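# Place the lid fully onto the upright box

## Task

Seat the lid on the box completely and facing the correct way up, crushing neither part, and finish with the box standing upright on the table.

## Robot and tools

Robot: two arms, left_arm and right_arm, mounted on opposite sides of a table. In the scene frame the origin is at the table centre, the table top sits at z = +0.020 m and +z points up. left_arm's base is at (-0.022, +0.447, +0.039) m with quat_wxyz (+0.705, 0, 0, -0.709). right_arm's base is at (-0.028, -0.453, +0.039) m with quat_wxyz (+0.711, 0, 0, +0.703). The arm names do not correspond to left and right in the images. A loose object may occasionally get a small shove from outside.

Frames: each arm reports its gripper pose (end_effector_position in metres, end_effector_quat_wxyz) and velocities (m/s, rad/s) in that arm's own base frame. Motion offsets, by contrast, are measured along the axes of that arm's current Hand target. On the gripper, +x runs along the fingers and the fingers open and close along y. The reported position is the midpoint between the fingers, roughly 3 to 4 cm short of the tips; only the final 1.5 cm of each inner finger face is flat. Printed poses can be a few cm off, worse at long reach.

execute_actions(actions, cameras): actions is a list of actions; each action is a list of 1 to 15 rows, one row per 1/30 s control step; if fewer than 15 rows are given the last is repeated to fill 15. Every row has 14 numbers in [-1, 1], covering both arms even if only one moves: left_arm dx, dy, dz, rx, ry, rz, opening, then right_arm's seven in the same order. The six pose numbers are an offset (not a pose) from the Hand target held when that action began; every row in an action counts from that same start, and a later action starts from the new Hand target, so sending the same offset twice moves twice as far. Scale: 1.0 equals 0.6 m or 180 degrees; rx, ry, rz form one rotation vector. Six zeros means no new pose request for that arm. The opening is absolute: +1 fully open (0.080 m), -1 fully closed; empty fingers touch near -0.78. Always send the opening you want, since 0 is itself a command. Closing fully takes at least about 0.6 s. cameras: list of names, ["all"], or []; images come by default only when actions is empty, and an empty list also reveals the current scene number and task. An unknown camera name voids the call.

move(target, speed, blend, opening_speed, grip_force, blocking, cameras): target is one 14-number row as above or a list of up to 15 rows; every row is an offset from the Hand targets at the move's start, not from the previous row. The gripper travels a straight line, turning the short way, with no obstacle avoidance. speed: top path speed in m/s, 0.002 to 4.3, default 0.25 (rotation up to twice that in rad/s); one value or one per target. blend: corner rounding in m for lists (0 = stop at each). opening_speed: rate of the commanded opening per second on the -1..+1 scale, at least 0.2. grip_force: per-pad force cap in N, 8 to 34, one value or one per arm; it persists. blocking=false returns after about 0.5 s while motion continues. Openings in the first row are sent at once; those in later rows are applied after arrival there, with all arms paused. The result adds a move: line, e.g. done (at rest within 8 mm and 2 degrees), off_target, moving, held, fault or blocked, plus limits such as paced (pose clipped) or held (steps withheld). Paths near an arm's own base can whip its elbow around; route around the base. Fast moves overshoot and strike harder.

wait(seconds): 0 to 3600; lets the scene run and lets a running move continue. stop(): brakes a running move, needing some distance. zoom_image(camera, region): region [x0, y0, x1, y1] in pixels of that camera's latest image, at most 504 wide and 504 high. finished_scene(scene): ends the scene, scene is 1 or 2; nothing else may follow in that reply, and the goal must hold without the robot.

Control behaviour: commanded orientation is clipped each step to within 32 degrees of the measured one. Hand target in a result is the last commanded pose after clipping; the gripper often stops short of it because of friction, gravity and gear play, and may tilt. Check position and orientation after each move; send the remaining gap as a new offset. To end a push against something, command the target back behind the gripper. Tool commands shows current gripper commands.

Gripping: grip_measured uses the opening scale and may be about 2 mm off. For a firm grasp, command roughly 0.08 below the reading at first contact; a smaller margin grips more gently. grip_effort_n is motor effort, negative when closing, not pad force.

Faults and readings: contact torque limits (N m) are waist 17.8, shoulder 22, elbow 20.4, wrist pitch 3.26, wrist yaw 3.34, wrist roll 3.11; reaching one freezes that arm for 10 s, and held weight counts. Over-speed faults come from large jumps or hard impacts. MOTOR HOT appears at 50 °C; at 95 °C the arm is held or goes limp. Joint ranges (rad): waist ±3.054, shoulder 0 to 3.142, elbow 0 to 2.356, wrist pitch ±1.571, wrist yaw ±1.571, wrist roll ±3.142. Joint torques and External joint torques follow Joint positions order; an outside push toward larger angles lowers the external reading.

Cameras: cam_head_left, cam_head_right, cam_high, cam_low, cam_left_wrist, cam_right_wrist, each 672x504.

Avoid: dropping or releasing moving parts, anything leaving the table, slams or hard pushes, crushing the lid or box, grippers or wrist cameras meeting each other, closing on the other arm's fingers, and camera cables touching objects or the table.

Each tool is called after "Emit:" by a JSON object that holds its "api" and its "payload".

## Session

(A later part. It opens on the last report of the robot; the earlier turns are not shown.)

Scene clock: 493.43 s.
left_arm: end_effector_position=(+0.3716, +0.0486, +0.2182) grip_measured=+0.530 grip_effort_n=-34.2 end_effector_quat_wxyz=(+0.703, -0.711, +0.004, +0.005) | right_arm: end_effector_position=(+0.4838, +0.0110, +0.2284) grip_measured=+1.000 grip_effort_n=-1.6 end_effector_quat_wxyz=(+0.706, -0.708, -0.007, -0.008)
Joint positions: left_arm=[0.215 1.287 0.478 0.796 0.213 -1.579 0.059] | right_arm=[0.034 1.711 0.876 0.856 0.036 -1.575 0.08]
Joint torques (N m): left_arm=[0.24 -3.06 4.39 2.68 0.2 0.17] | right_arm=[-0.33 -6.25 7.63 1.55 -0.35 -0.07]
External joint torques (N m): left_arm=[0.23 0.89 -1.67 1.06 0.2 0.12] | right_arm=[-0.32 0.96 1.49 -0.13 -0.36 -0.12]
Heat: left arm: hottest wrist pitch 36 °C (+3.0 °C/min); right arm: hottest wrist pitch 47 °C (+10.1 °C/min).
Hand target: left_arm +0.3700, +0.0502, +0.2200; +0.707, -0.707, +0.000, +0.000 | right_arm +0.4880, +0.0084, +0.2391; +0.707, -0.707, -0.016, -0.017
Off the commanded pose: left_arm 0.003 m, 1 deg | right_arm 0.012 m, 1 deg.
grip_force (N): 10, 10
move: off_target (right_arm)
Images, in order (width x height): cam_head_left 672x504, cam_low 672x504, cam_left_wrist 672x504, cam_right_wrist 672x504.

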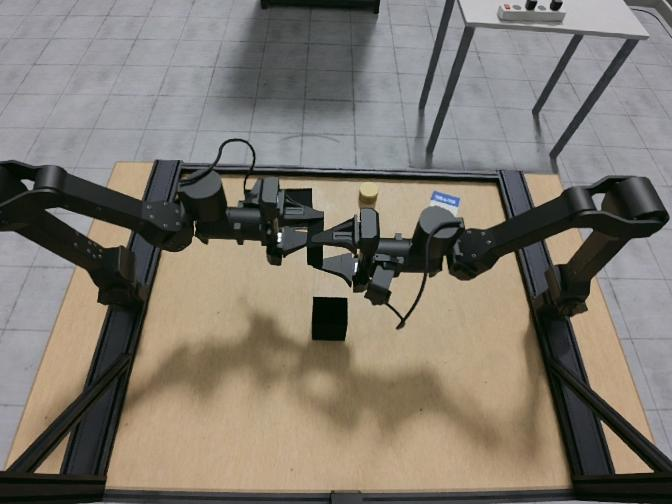

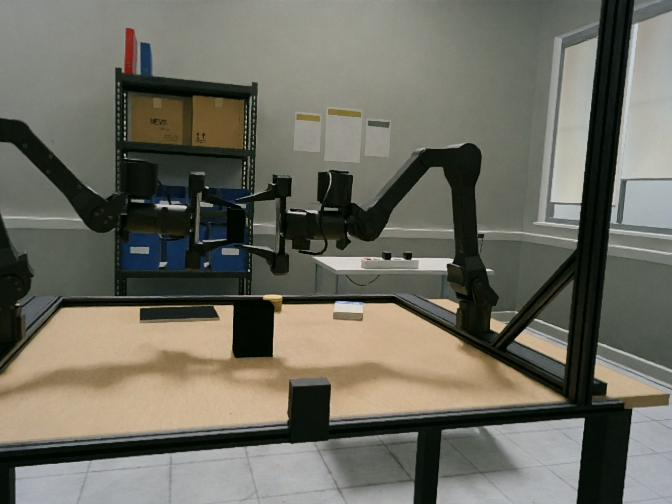

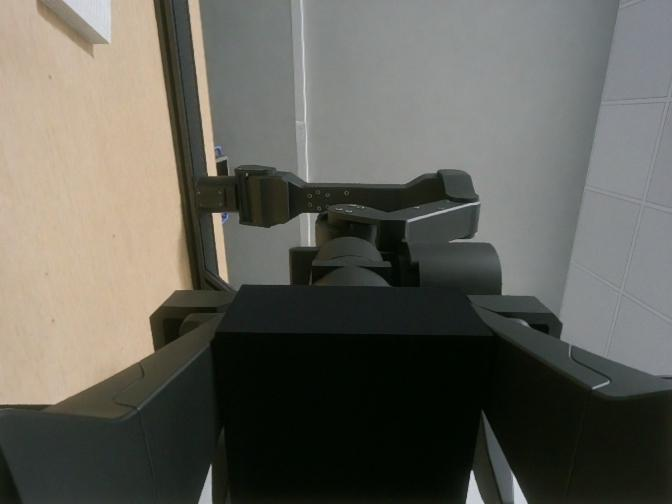

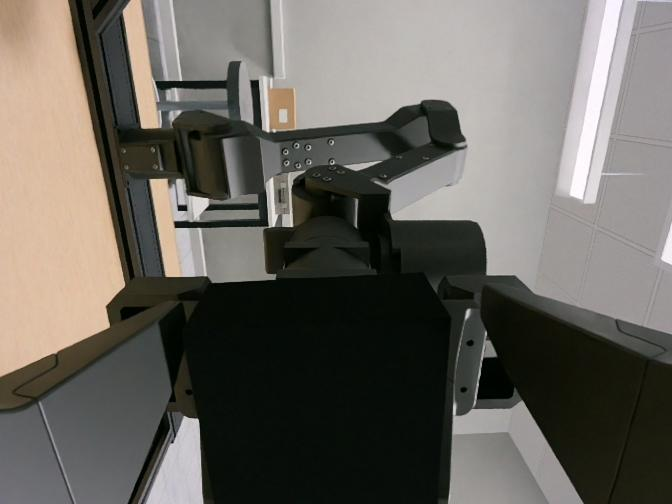

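Emit:
{"api": "move", "payload": {"target": [[0,0,0,0,0,0,0.42,0,0.0075,0,0,0,0,1],[0,0,0,0,0,0,0.42,0,0.0075,0,0,0,0,0.42]], "speed": 0.1, "opening_speed": 1.0, "cameras": ["cam_right_wrist","cam_left_wrist","cam_low","cam_head_left"]}}

Scene clock: 506.63 s.
left_arm: end_effector_position=(+0.3713, +0.0489, +0.2175) grip_measured=+0.530 grip_effort_n=-34.2 end_effector_quat_wxyz=(+0.703, -0.711, +0.004, +0.006) | right_arm: end_effector_position=(+0.4853, +0.0109, +0.2230) grip_measured=+0.551 grip_effort_n=-34.7 end_effector_quat_wxyz=(+0.706, -0.708, -0.002, -0.005)
Joint positions: left_arm=[0.217 1.287 0.476 0.796 0.214 -1.579 0.059] | right_arm=[0.034 1.723 0.876 0.857 0.038 -1.575 0.06]
Joint torques (N m): left_arm=[0.24 -3.12 4.45 2.64 0.19 0.16] | right_arm=[-0.35 -6.39 6.88 2.87 -0.32 -0.09]
External joint torques (N m): left_arm=[0.2 0.86 -1.62 1.01 0.2 0.11] | right_arm=[-0.35 0.97 0.67 1.17 -0.33 -0.15]
Heat: left arm: hottest wrist pitch 36 °C (+2.0 °C/min); right arm: hottest wrist pitch 42 °C (+3.0 °C/min).
Hand target: left_arm +0.3700, +0.0502, +0.2200; +0.707, -0.707, +0.000, +0.000 | right_arm +0.4882, +0.0084, +0.2346; +0.707, -0.707, -0.016, -0.017
Off the commanded pose: left_arm 0.003 m, 1 deg | right_arm 0.012 m, 2 deg.
grip_force (N): 10, 10
move: off_target (right_arm); target 2's new opening was sent with right_arm's hand 0.013 m and 2 deg from that target
Images, in order (width x height): cam_head_left 672x504, cam_low 672x504, cam_left_wrist 672x504, cam_right_wrist 672x504.

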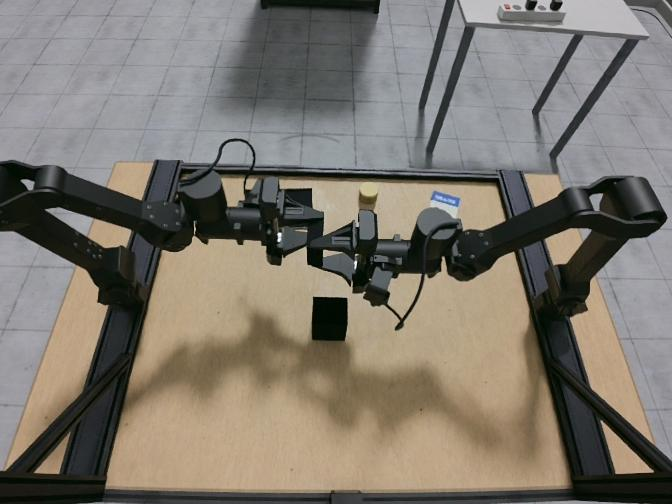

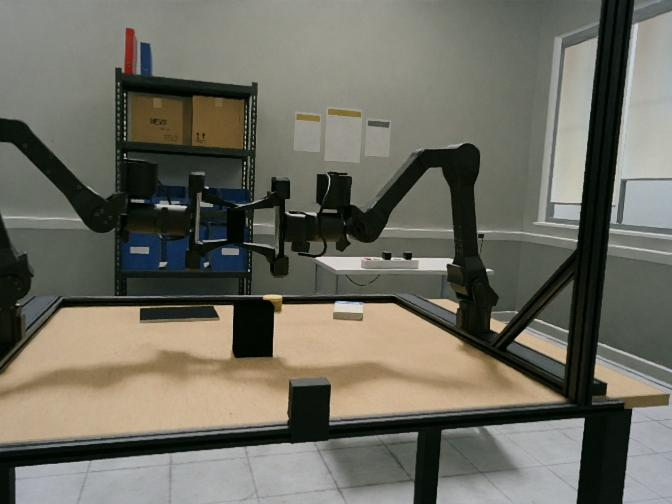

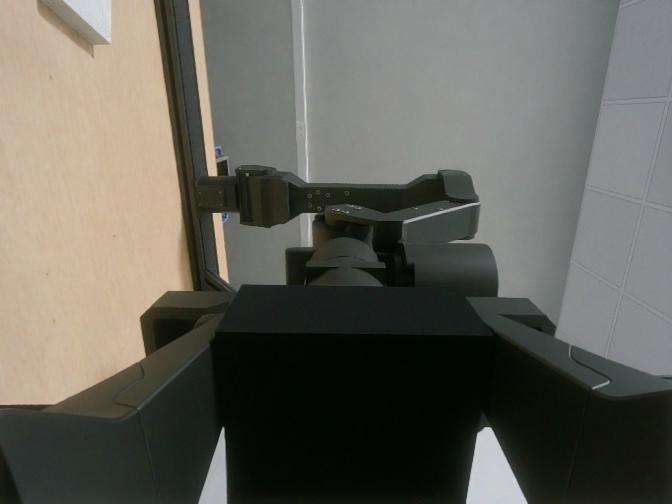

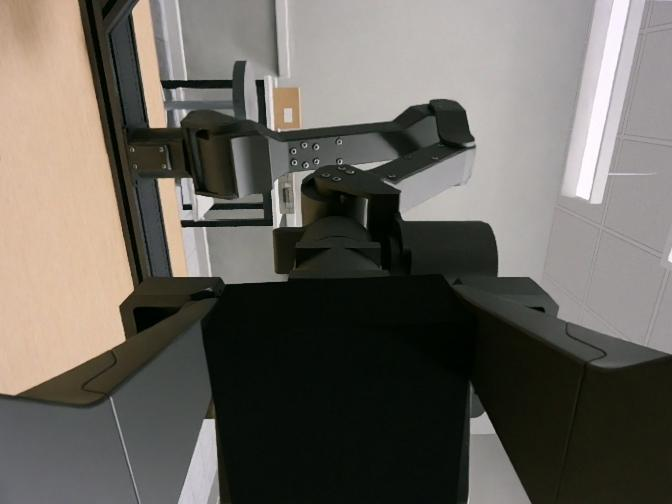

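Emit:
{"api": "move", "payload": {"target": [[0,0,0,0,0,0,1,0,0,0,0,0,0,0.42],[-0.2,0,0,0,0,0,1,0,0,0,0,0,0,0.42]], "speed": 0.2, "opening_speed": 1.5, "cameras": ["cam_right_wrist","cam_left_wrist","cam_low","cam_head_left"]}}

Scene clock: 517.77 s.
left_arm: end_effector_position=(+0.2518, +0.0502, +0.2175) grip_measured=+0.997 grip_effort_n=15.6 end_effector_quat_wxyz=(+0.702, -0.712, +0.003, +0.004) | right_arm: end_effector_position=(+0.4853, +0.0109, +0.2230) grip_measured=+0.551 grip_effort_n=-35.1 end_effector_quat_wxyz=(+0.706, -0.708, -0.002, -0.005)
Joint positions: left_arm=[0.457 0.541 0.223 0.306 0.455 -1.579 0.08] | right_arm=[0.034 1.723 0.876 0.857 0.038 -1.575 0.06]
Joint torques (N m): left_arm=[0.23 -0.86 5.7 1.39 0.19 0.16] | right_arm=[-0.24 -6.42 6.77 2.85 -0.34 -0.11]
External joint torques (N m): left_arm=[0.23 -0.42 -1.16 -0.21 0.19 0.11] | right_arm=[-0.21 0.87 0.66 1.17 -0.36 -0.16]
Heat: left arm: hottest wrist pitch 36 °C (+1.0 °C/min); right arm: hottest wrist pitch 42 °C (+3.0 °C/min).
Hand target: left_arm +0.2500, +0.0501, +0.2200; +0.707, -0.707, +0.000, +0.000 | right_arm +0.4882, +0.0084, +0.2346; +0.707, -0.707, -0.016, -0.017
Off the commanded pose: left_arm 0.003 m, 1 deg | right_arm 0.012 m, 2 deg.
grip_force (N): 10, 10
move: done
Images, in order (width x height): cam_head_left 672x504, cam_low 672x504, cam_left_wrist 672x504, cam_right_wrist 672x504.

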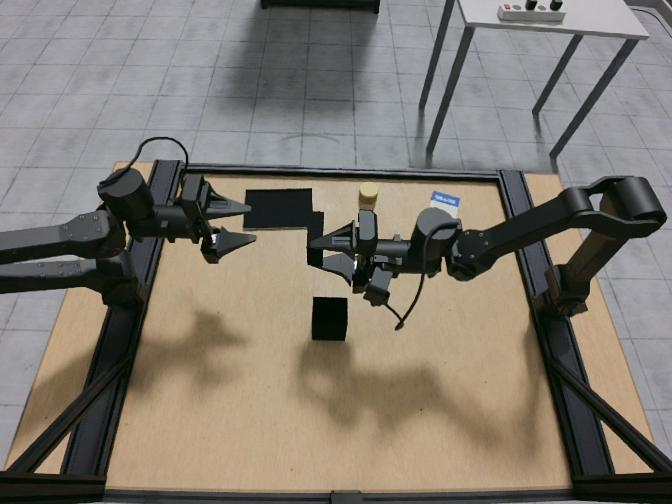

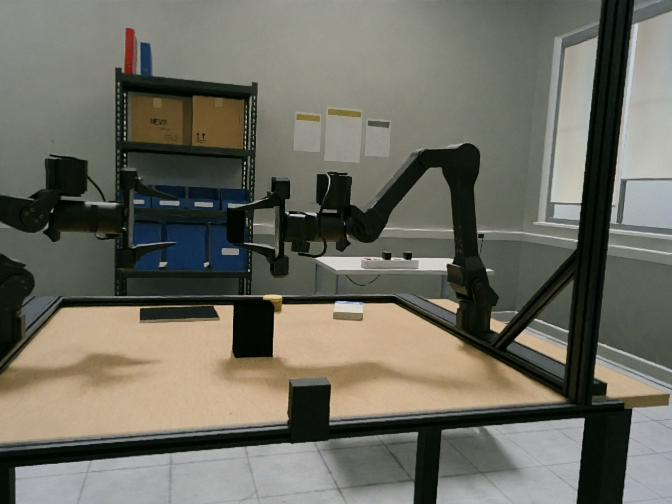

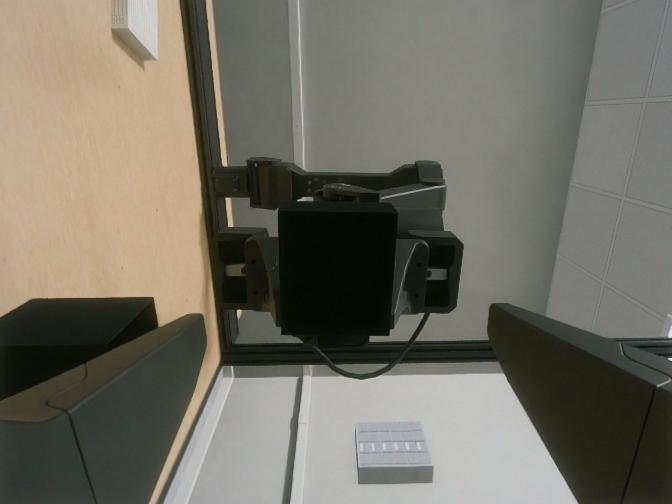

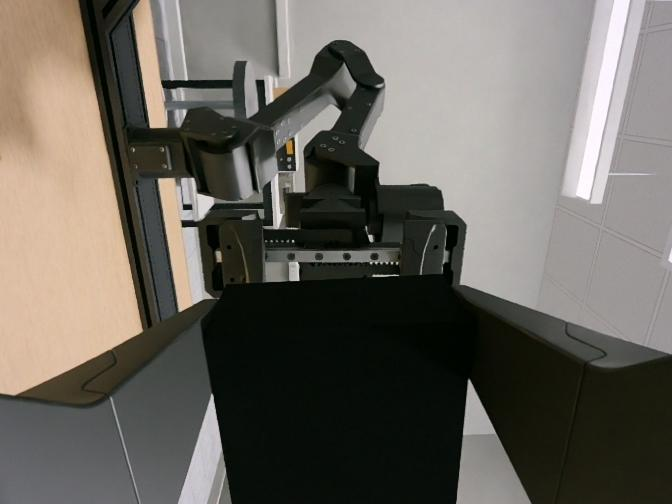

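Emit:
{"api": "move", "payload": {"target": [0,0,0,0,0,0,1,-0.0828,0.0455,0.0942,-0.384,-0.4024,0.3915,0.42], "speed": 0.3, "cameras": ["all"]}}

Scene clock: 605.83 s.
left_arm: end_effector_position=(+0.2518, +0.0502, +0.2175) grip_measured=+0.997 grip_effort_n=15.6 end_effector_quat_wxyz=(+0.702, -0.712, +0.003, +0.004) | right_arm: end_effector_position=(+0.4353, +0.0683, +0.2000) grip_measured=+0.551 grip_effort_n=-34.7 end_effector_quat_wxyz=(-0.006, +0.761, +0.020, -0.649)
Joint positions: left_arm=[0.457 0.541 0.223 0.306 0.455 -1.579 0.08] | right_arm=[0.151 2.185 2.335 -1.559 -0.014 -3.01 0.06]
Joint torques (N m): left_arm=[0.23 -0.87 5.72 1.39 0.2 0.16] | right_arm=[-0.2 -8.49 6.79 0.25 0.32 -0.19]
External joint torques (N m): left_arm=[0.23 -0.45 -1.09 -0.21 0.2 0.1] | right_arm=[-0.18 1.29 1.37 -0.28 0.32 -0.19]
Heat: left arm: hottest wrist pitch 30 °C (-2.0 °C/min); right arm: hottest wrist pitch 41 °C (-2.0 °C/min).
Hand target: left_arm +0.2500, +0.0501, +0.2200; +0.707, -0.707, +0.000, +0.000 | right_arm +0.4399, +0.0649, +0.2050; +0.010, +0.707, +0.009, -0.707
Off the commanded pose: left_arm 0.003 m, 1 deg | right_arm 0.008 m, 9 deg.
joint sent to its limit (right arm) — joint 3 (elbow), upper limit, where the elbow is as straight as it goes. The joint targets are off in position and orientation.
grip_force (N): 10, 10
move: off_target (right_arm)

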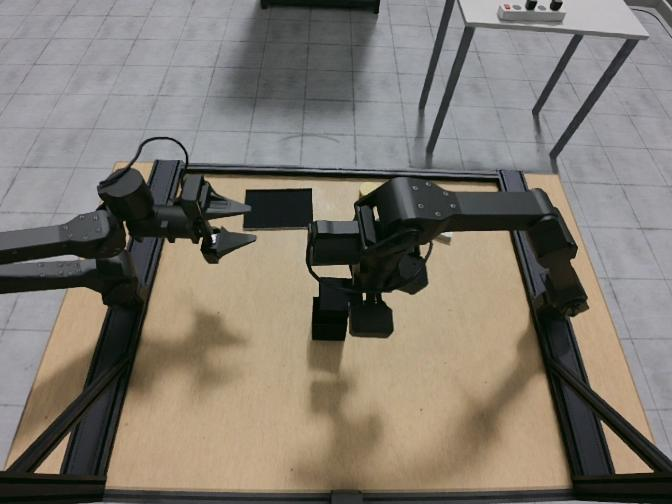

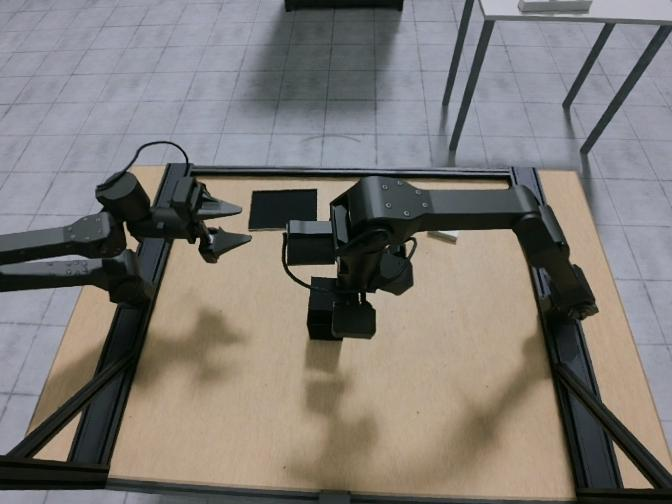

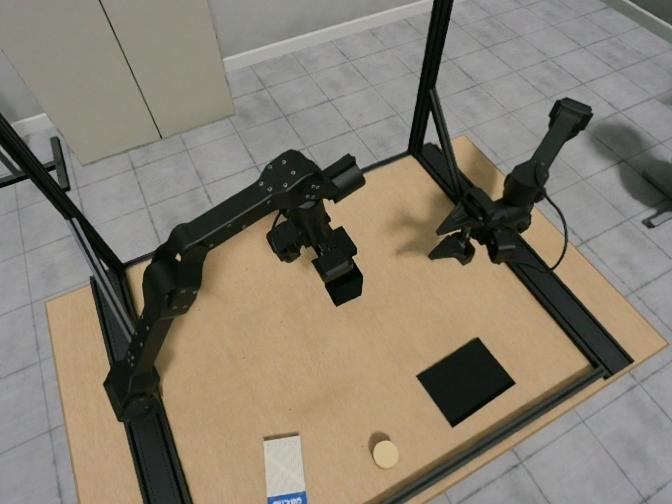

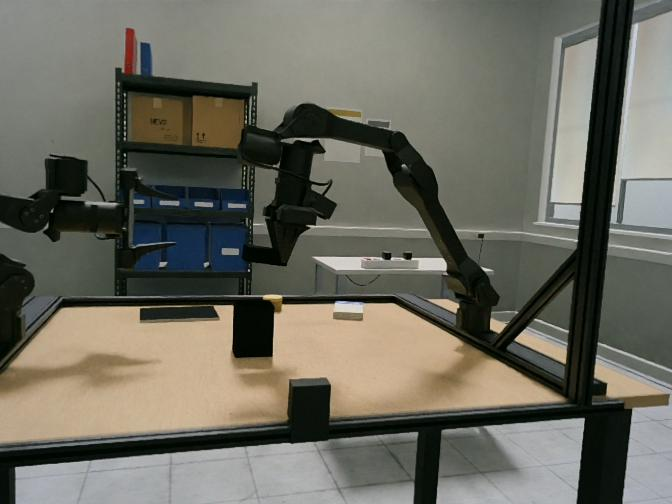

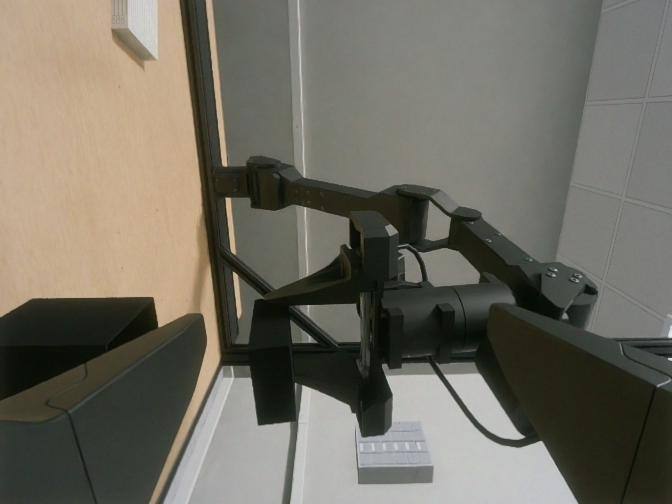

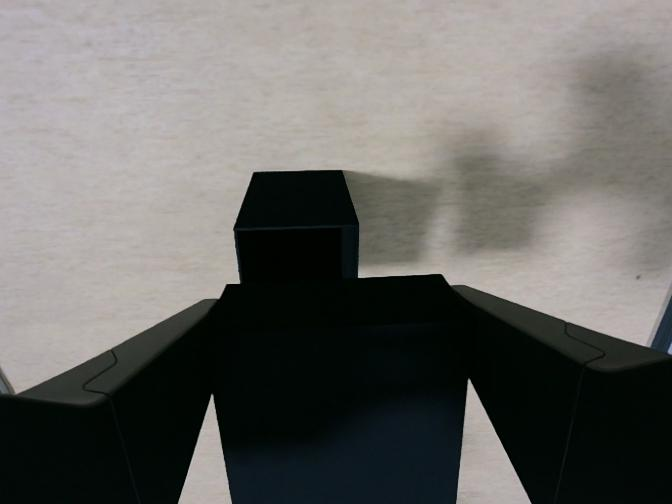

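Emit:
{"api": "move", "payload": {"target": [0,0,0,0,0,0,1,0.1083,0.0213,-0.0563,0,0,0,0.42], "speed": 0.2, "cameras": ["all"]}}

Scene clock: 644.90 s.
left_arm: end_effector_position=(+0.2518, +0.0502, +0.2175) grip_measured=+0.997 grip_effort_n=15.6 end_effector_quat_wxyz=(+0.702, -0.712, +0.003, +0.004) | right_arm: end_effector_position=(+0.4676, +0.0569, +0.1348) grip_measured=+0.551 grip_effort_n=-34.7 end_effector_quat_wxyz=(-0.001, +0.741, +0.016, -0.672)
Joint positions: left_arm=[0.457 0.541 0.223 0.306 0.455 -1.579 0.08] | right_arm=[0.117 2.343 2.34 -1.468 -0.013 -3.046 0.06]
Joint torques (N m): left_arm=[0.23 -0.84 5.71 1.39 0.19 0.15] | right_arm=[-0.07 -9.9 6.33 0.87 0.32 -0.2]
External joint torques (N m): left_arm=[0.22 -0.43 -1.1 -0.2 0.19 0.1] | right_arm=[-0.03 0.87 0.79 0.45 0.32 -0.2]
Heat: left arm: hottest wrist pitch 30 °C (+0.0 °C/min); right arm: hottest elbow 41 °C (+3.0 °C/min).
Hand target: left_arm +0.2500, +0.0501, +0.2200; +0.707, -0.707, +0.000, +0.000 | right_arm +0.4739, +0.0530, +0.1400; +0.010, +0.707, +0.009, -0.707
Off the commanded pose: left_arm 0.003 m, 1 deg | right_arm 0.009 m, 6 deg.
joint sent to its limit (right arm) — joint 3 (elbow), upper limit, where the elbow is as straight as it goes. The joint targets are off in position and orientation.
grip_force (N): 10, 10
move: off_target (right_arm)

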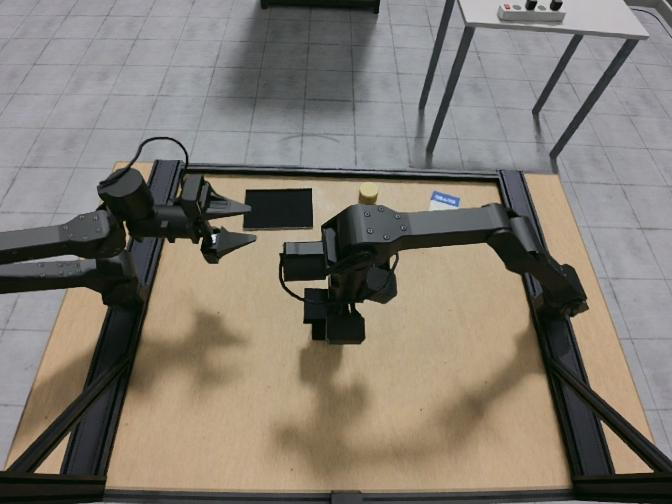

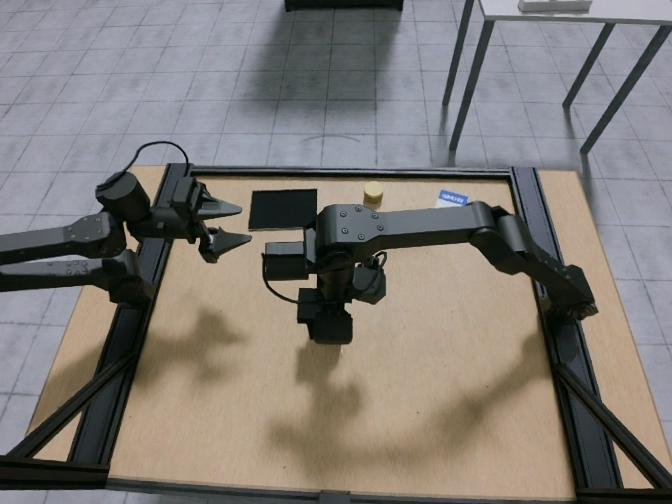

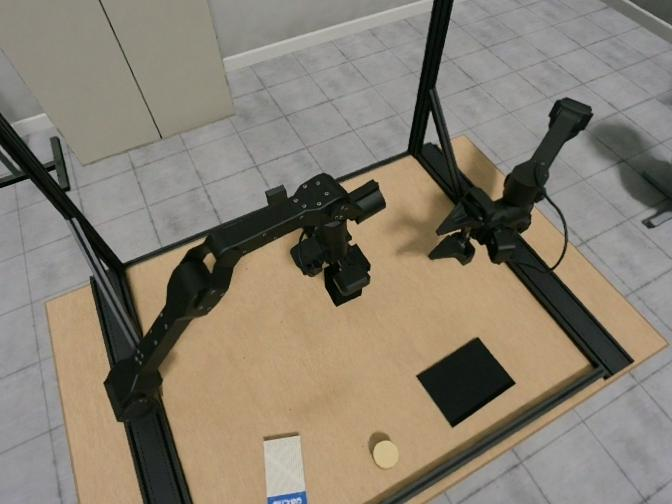

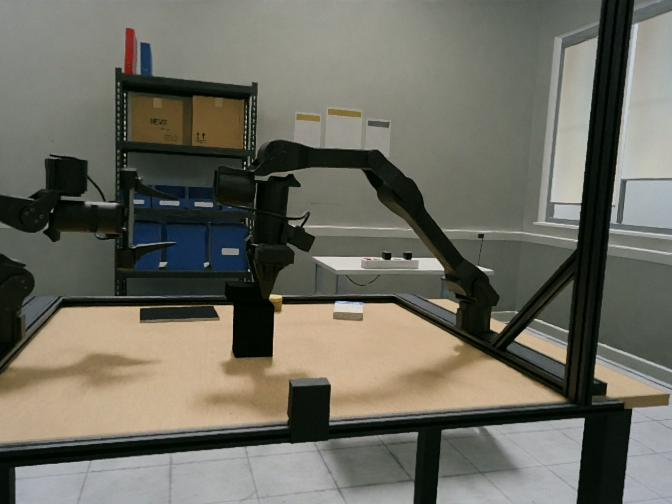

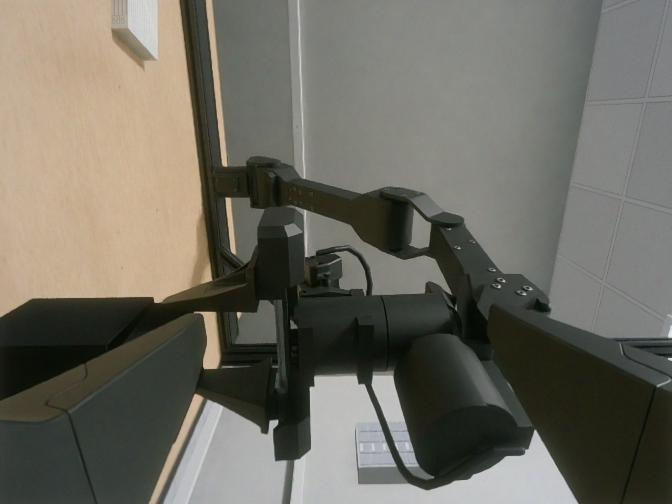

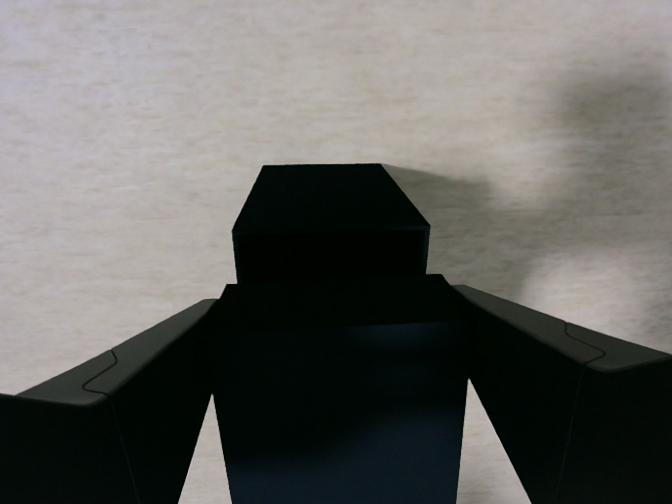

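Emit:
{"api": "move", "payload": {"target": [0,0,0,0,0,0,1,0.0167,0,0.0188,0,0,0,0.42], "speed": 0.1, "cameras": ["cam_right_wrist","cam_low","cam_high"]}}

Emit:
{"api": "zoom_image", "payload": {"camera": "cam_low", "region": [190, 250, 310, 370]}}

Emit:
{"api": "zoom_image", "payload": {"camera": "cam_high", "region": [290, 210, 410, 330]}}

Scene clock: 689.00 s.
left_arm: end_effector_position=(+0.2518, +0.0502, +0.2175) grip_measured=+0.997 grip_effort_n=15.6 end_effector_quat_wxyz=(+0.702, -0.712, +0.003, +0.004) | right_arm: end_effector_position=(+0.4581, +0.0557, +0.1273) grip_measured=+0.551 grip_effort_n=-35.1 end_effector_quat_wxyz=(+0.002, +0.720, +0.013, -0.694)
Joint positions: left_arm=[0.457 0.541 0.223 0.306 0.455 -1.579 0.08] | right_arm=[0.117 2.358 2.34 -1.514 -0.013 -3.046 0.06]
Joint torques (N m): left_arm=[0.24 -0.84 5.69 1.4 0.2 0.16] | right_arm=[0.19 -9.49 6.17 0.03 0.32 -0.14]
External joint torques (N m): left_arm=[0.24 -0.43 -1.14 -0.2 0.19 0.11] | right_arm=[0.3 1.32 0.7 -0.28 0.31 -0.14]
Heat: left arm: hottest wrist pitch 30 °C (+0.0 °C/min); right arm: hottest elbow 40 °C (+0.0 °C/min).
Hand target: left_arm +0.2500, +0.0501, +0.2200; +0.707, -0.707, +0.000, +0.000 | right_arm +0.4627, +0.0527, +0.1300; +0.010, +0.707, +0.009, -0.707
Off the commanded pose: left_arm 0.003 m, 1 deg | right_arm 0.006 m, 2 deg.
joint sent to its limit (right arm) — joint 3 (elbow), upper limit, where the elbow is as straight as it goes. The joint targets are off in position, not in orientation.
grip_force (N): 10, 10
move: done
Images, in order (width x height): cam_high 672x504, cam_low 672x504, cam_right_wrist 672x504.

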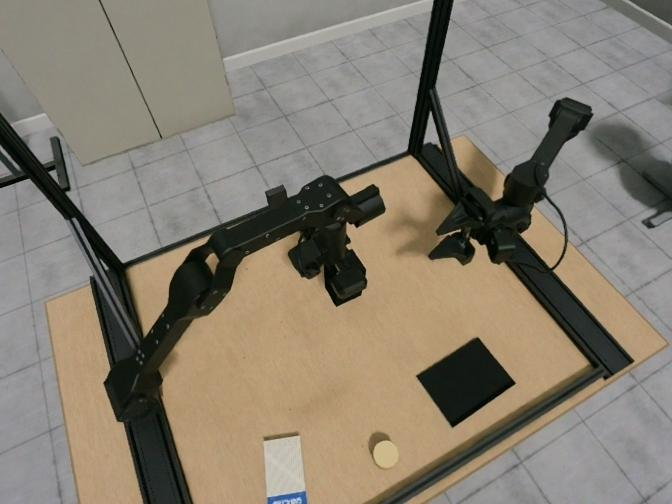

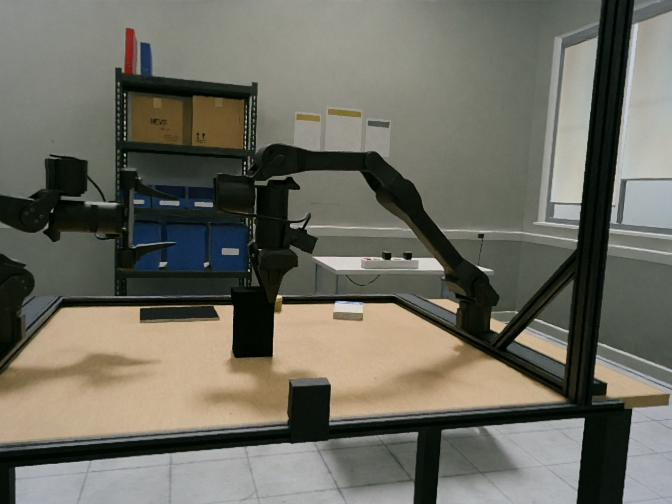

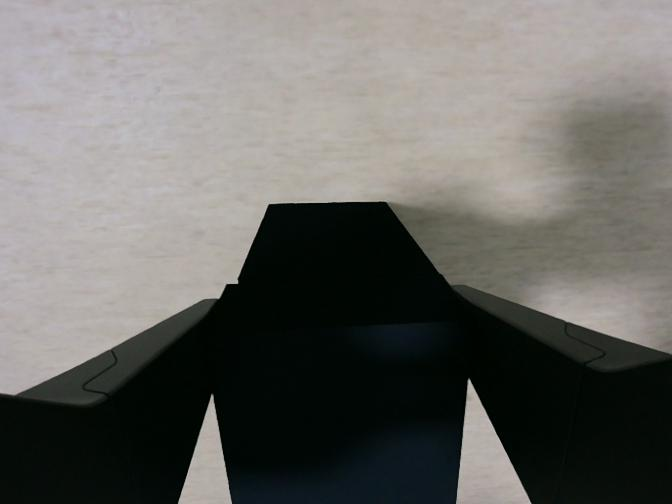

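Scaled by 4.200 from the camera's image (finer frame: 960x720).

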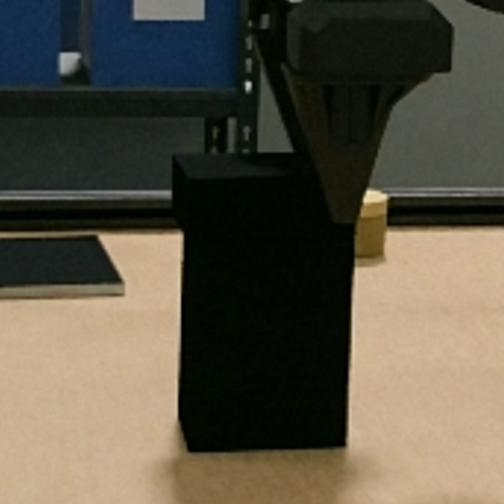

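Scaled by 4.200 from the camera's image (finer frame: 960x720).

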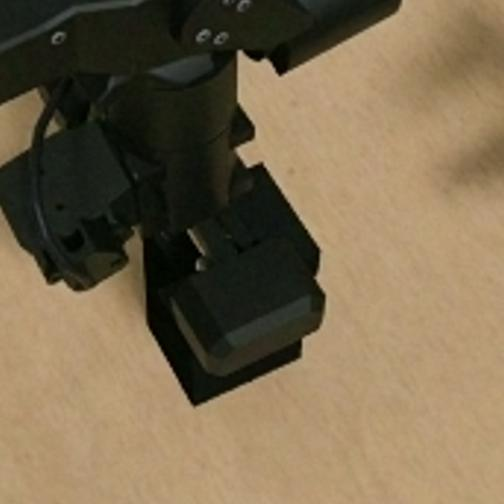

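Emit:
{"api": "move", "payload": {"target": [0,0,0,0,0,0,1,0.03,-0.0023,0.0045,0,0,0,0.42], "speed": 0.05, "cameras": ["cam_right_wrist","cam_low"]}}

Emit:
{"api": "zoom_image", "payload": {"camera": "cam_low", "region": [190, 250, 310, 370]}}

Emit:
{"api": "zoom_image", "payload": {"camera": "cam_right_wrist", "region": [200, 180, 480, 390]}}

Scene clock: 727.57 s.
left_arm: end_effector_position=(+0.2518, +0.0502, +0.2175) grip_measured=+0.997 grip_effort_n=15.1 end_effector_quat_wxyz=(+0.702, -0.712, +0.003, +0.004) | right_arm: end_effector_position=(+0.4579, +0.0560, +0.1236) grip_measured=+0.551 grip_effort_n=-35.1 end_effector_quat_wxyz=(+0.006, +0.715, +0.011, -0.699)
Joint positions: left_arm=[0.457 0.541 0.223 0.306 0.455 -1.579 0.08] | right_arm=[0.12 2.375 2.355 -1.528 -0.005 -3.046 0.06]
Joint torques (N m): left_arm=[0.23 -0.86 5.71 1.39 0.2 0.16] | right_arm=[0.19 -6.91 4.79 0.05 0.31 -0.03]
External joint torques (N m): left_arm=[0.22 -0.43 -1.13 -0.21 0.2 0.11] | right_arm=[0.17 3.9 -0.61 -0.23 0.3 -0.03]
Heat: left arm: hottest wrist pitch 30 °C (+0.0 °C/min); right arm: hottest elbow 40 °C (+0.0 °C/min).
Hand target: left_arm +0.2500, +0.0501, +0.2200; +0.707, -0.707, +0.000, +0.000 | right_arm +0.4599, +0.0540, +0.1120; +0.010, +0.707, +0.009, -0.707
Off the commanded pose: left_arm 0.003 m, 1 deg | right_arm 0.012 m, 1 deg.
joint read past its limit (right arm) — joint 3 (elbow), upper limit, where the elbow is as straight as it goes.
joint sent to its limit (right arm) — joint 3 (elbow), upper limit, where the elbow is as straight as it goes. The joint targets are off in position, not in orientation.
grip_force (N): 10, 10
move: off_target (right_arm)
Images, in order (width x height): cam_low 672x504, cam_right_wrist 672x504.

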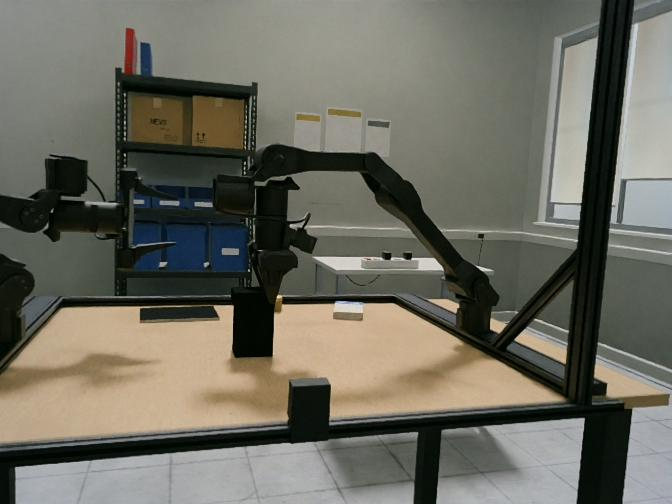

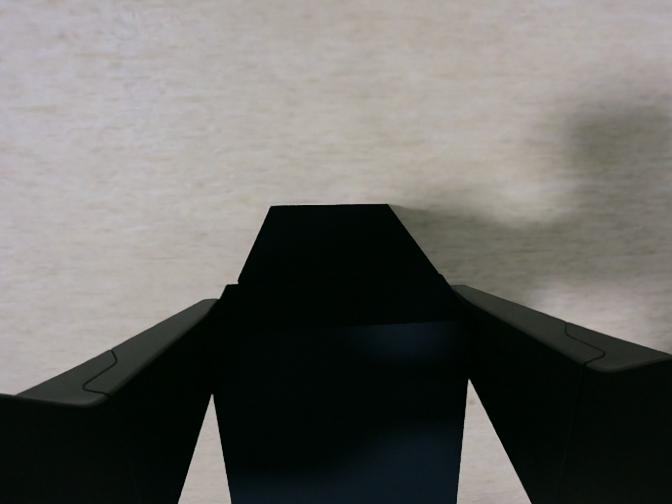

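Scaled by 4.200 from the camera's image (finer frame: 960x720).

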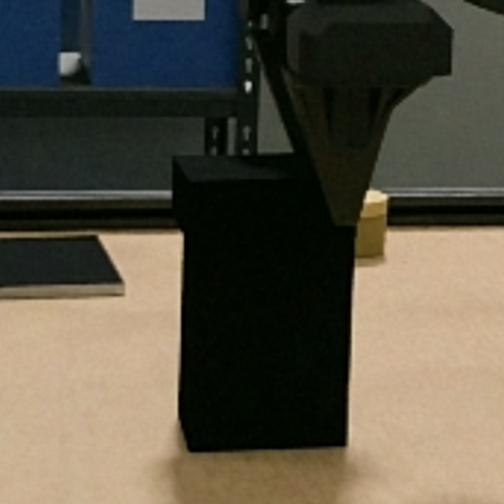

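Scaled by 1.800 from the camera's image (finer frame: 960x720).

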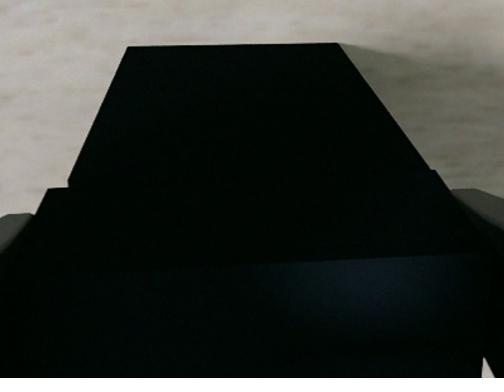

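Emit:
{"api": "move", "payload": {"target": [0,0,0,0,0,0,1,-0.0267,-0.001,0.004,0,0,0,0.42], "speed": 0.05, "cameras": ["cam_right_wrist","cam_low"]}}

Emit:
{"api": "zoom_image", "payload": {"camera": "cam_low", "region": [190, 250, 310, 370]}}

Emit:
{"api": "zoom_image", "payload": {"camera": "cam_right_wrist", "region": [200, 180, 480, 390]}}

Scene clock: 741.23 s.
left_arm: end_effector_position=(+0.2518, +0.0502, +0.2175) grip_measured=+0.997 grip_effort_n=15.1 end_effector_quat_wxyz=(+0.702, -0.712, +0.003, +0.004) | right_arm: end_effector_position=(+0.4579, +0.0560, +0.1243) grip_measured=+0.551 grip_effort_n=-34.7 end_effector_quat_wxyz=(+0.006, +0.715, +0.011, -0.699)
Joint positions: left_arm=[0.457 0.541 0.223 0.306 0.455 -1.579 0.08] | right_arm=[0.12 2.373 2.355 -1.528 -0.005 -3.046 0.06]
Joint torques (N m): left_arm=[0.23 -0.86 5.71 1.39 0.2 0.16] | right_arm=[0.27 -10.86 4.72 -0.15 0.34 0.02]
External joint torques (N m): left_arm=[0.21 -0.45 -1.1 -0.2 0.2 0.11] | right_arm=[0.22 -0.03 -0.72 -0.44 0.33 0.02]
Heat: left arm: hottest wrist pitch 30 °C (+0.0 °C/min); right arm: hottest elbow 38 °C (-2.0 °C/min).
Hand target: left_arm +0.2500, +0.0501, +0.2200; +0.707, -0.707, +0.000, +0.000 | right_arm +0.4575, +0.0545, +0.1280; +0.010, +0.707, +0.009, -0.707
Off the commanded pose: left_arm 0.003 m, 1 deg | right_arm 0.004 m, 2 deg.
joint read past its limit (right arm) — joint 3 (elbow), upper limit, where the elbow is as straight as it goes.
joint sent to its limit (right arm) — joint 3 (elbow), upper limit, where the elbow is as straight as it goes. The joint targets are off in position, not in orientation.
grip_force (N): 10, 10
move: done
Images, in order (width x height): cam_low 672x504, cam_right_wrist 672x504.

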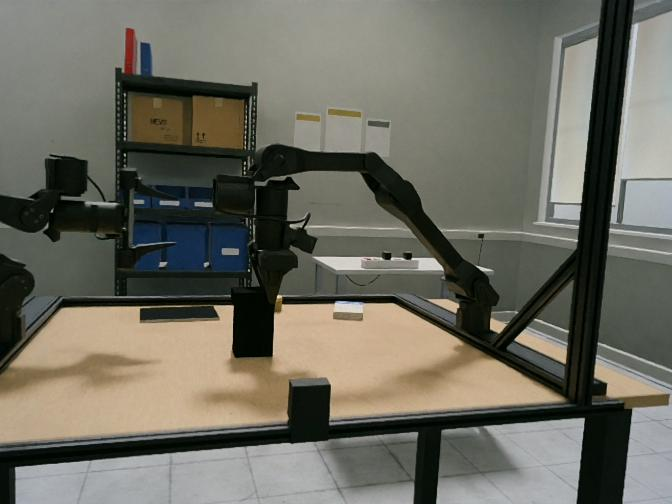

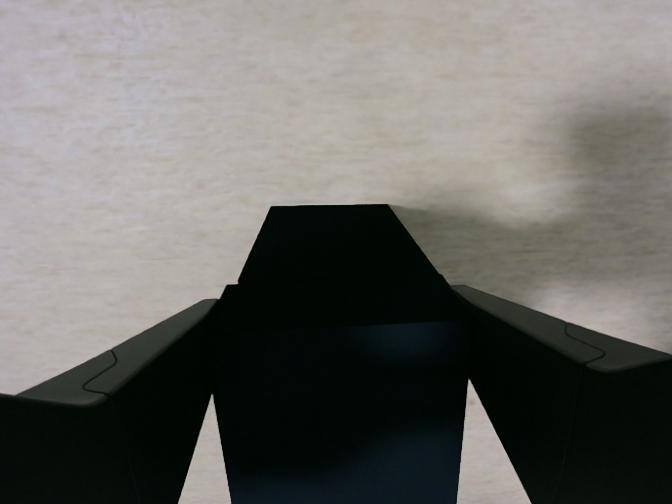

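Scaled by 4.200 from the camera's image (finer frame: 960x720).

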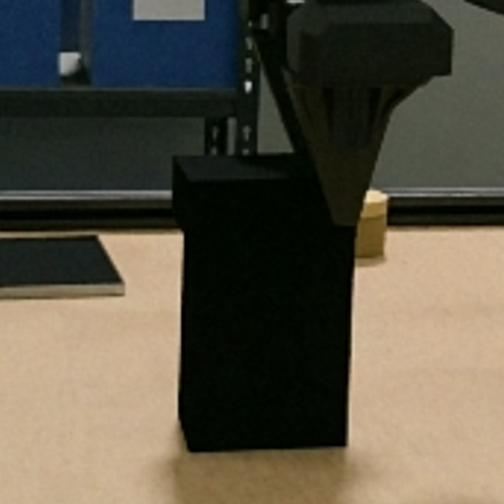

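Scaled by 1.800 from the camera's image (finer frame: 960x720).

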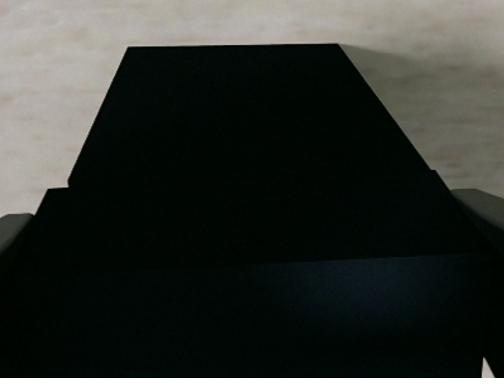

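Emit:
{"api": "move", "payload": {"target": [[0,0,0,0,0,0,1,-0.0283,-0.0094,0.009,0,0,0,0.42],[0,0,0,0,0,0,1,-0.005,0,0,0,0,0,0.42]], "speed": 0.08, "cameras": ["cam_right_wrist","cam_low"]}}

Emit:
{"api": "zoom_image", "payload": {"camera": "cam_low", "region": [190, 250, 310, 370]}}

Emit:
{"api": "zoom_image", "payload": {"camera": "cam_right_wrist", "region": [200, 180, 480, 390]}}

Scene clock: 768.77 s.
left_arm: end_effector_position=(+0.2518, +0.0502, +0.2175) grip_measured=+0.997 grip_effort_n=15.6 end_effector_quat_wxyz=(+0.702, -0.712, +0.003, +0.004) | right_arm: end_effector_position=(+0.4535, +0.0580, +0.1316) grip_measured=+0.551 grip_effort_n=-34.7 end_effector_quat_wxyz=(+0.002, +0.715, +0.013, -0.699)
Joint positions: left_arm=[0.457 0.541 0.223 0.306 0.455 -1.579 0.08] | right_arm=[0.123 2.357 2.355 -1.545 -0.013 -3.04 0.06]
Joint torques (N m): left_arm=[0.23 -0.85 5.72 1.39 0.19 0.16] | right_arm=[-0.29 -9.44 4.73 0.69 0.3 -0.16]
External joint torques (N m): left_arm=[0.23 -0.47 -1.04 -0.19 0.19 0.11] | right_arm=[-0.26 1.41 -0.71 0.43 0.3 -0.16]
Heat: left arm: hottest wrist pitch 30 °C (+0.0 °C/min); right arm: hottest shoulder 41 °C (+6.0 °C/min).
Hand target: left_arm +0.2500, +0.0501, +0.2200; +0.707, -0.707, +0.000, +0.000 | right_arm +0.4575, +0.0545, +0.1310; +0.010, +0.707, +0.009, -0.707
Off the commanded pose: left_arm 0.003 m, 1 deg | right_arm 0.005 m, 2 deg.
joint read past its limit (right arm) — joint 3 (elbow), upper limit, where the elbow is as straight as it goes.
joint sent to its limit (right arm) — joint 3 (elbow), upper limit, where the elbow is as straight as it goes. The joint targets are off in position, not in orientation.
grip_force (N): 10, 10
move: done
Images, in order (width x height): cam_low 672x504, cam_right_wrist 672x504.

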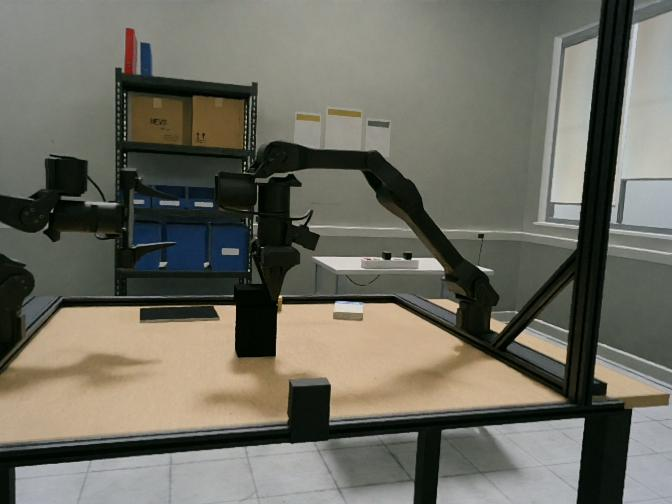

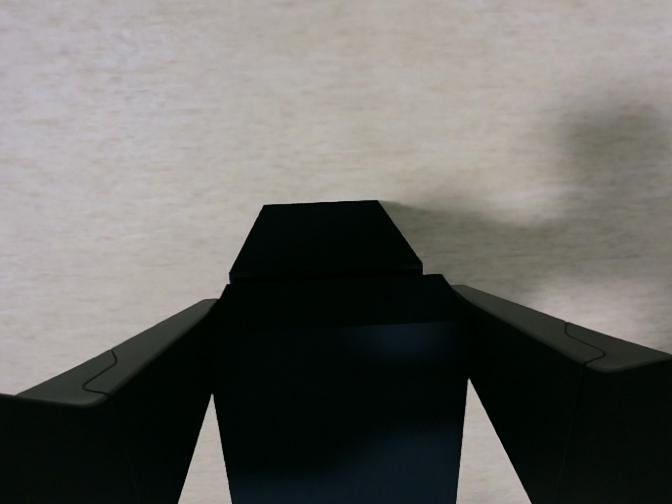

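Scaled by 4.200 from the camera's image (finer frame: 960x720).

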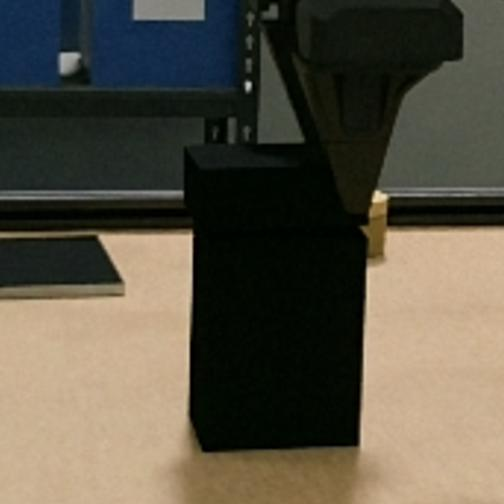

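Scaled by 1.800 from the camera's image (finer frame: 960x720).

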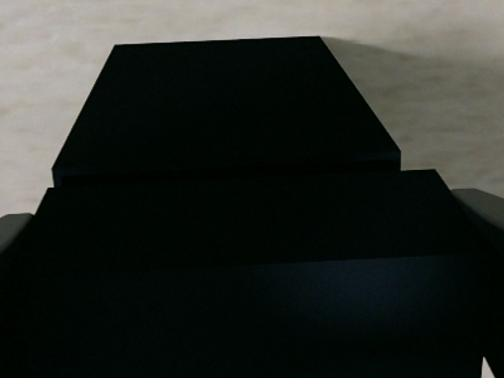

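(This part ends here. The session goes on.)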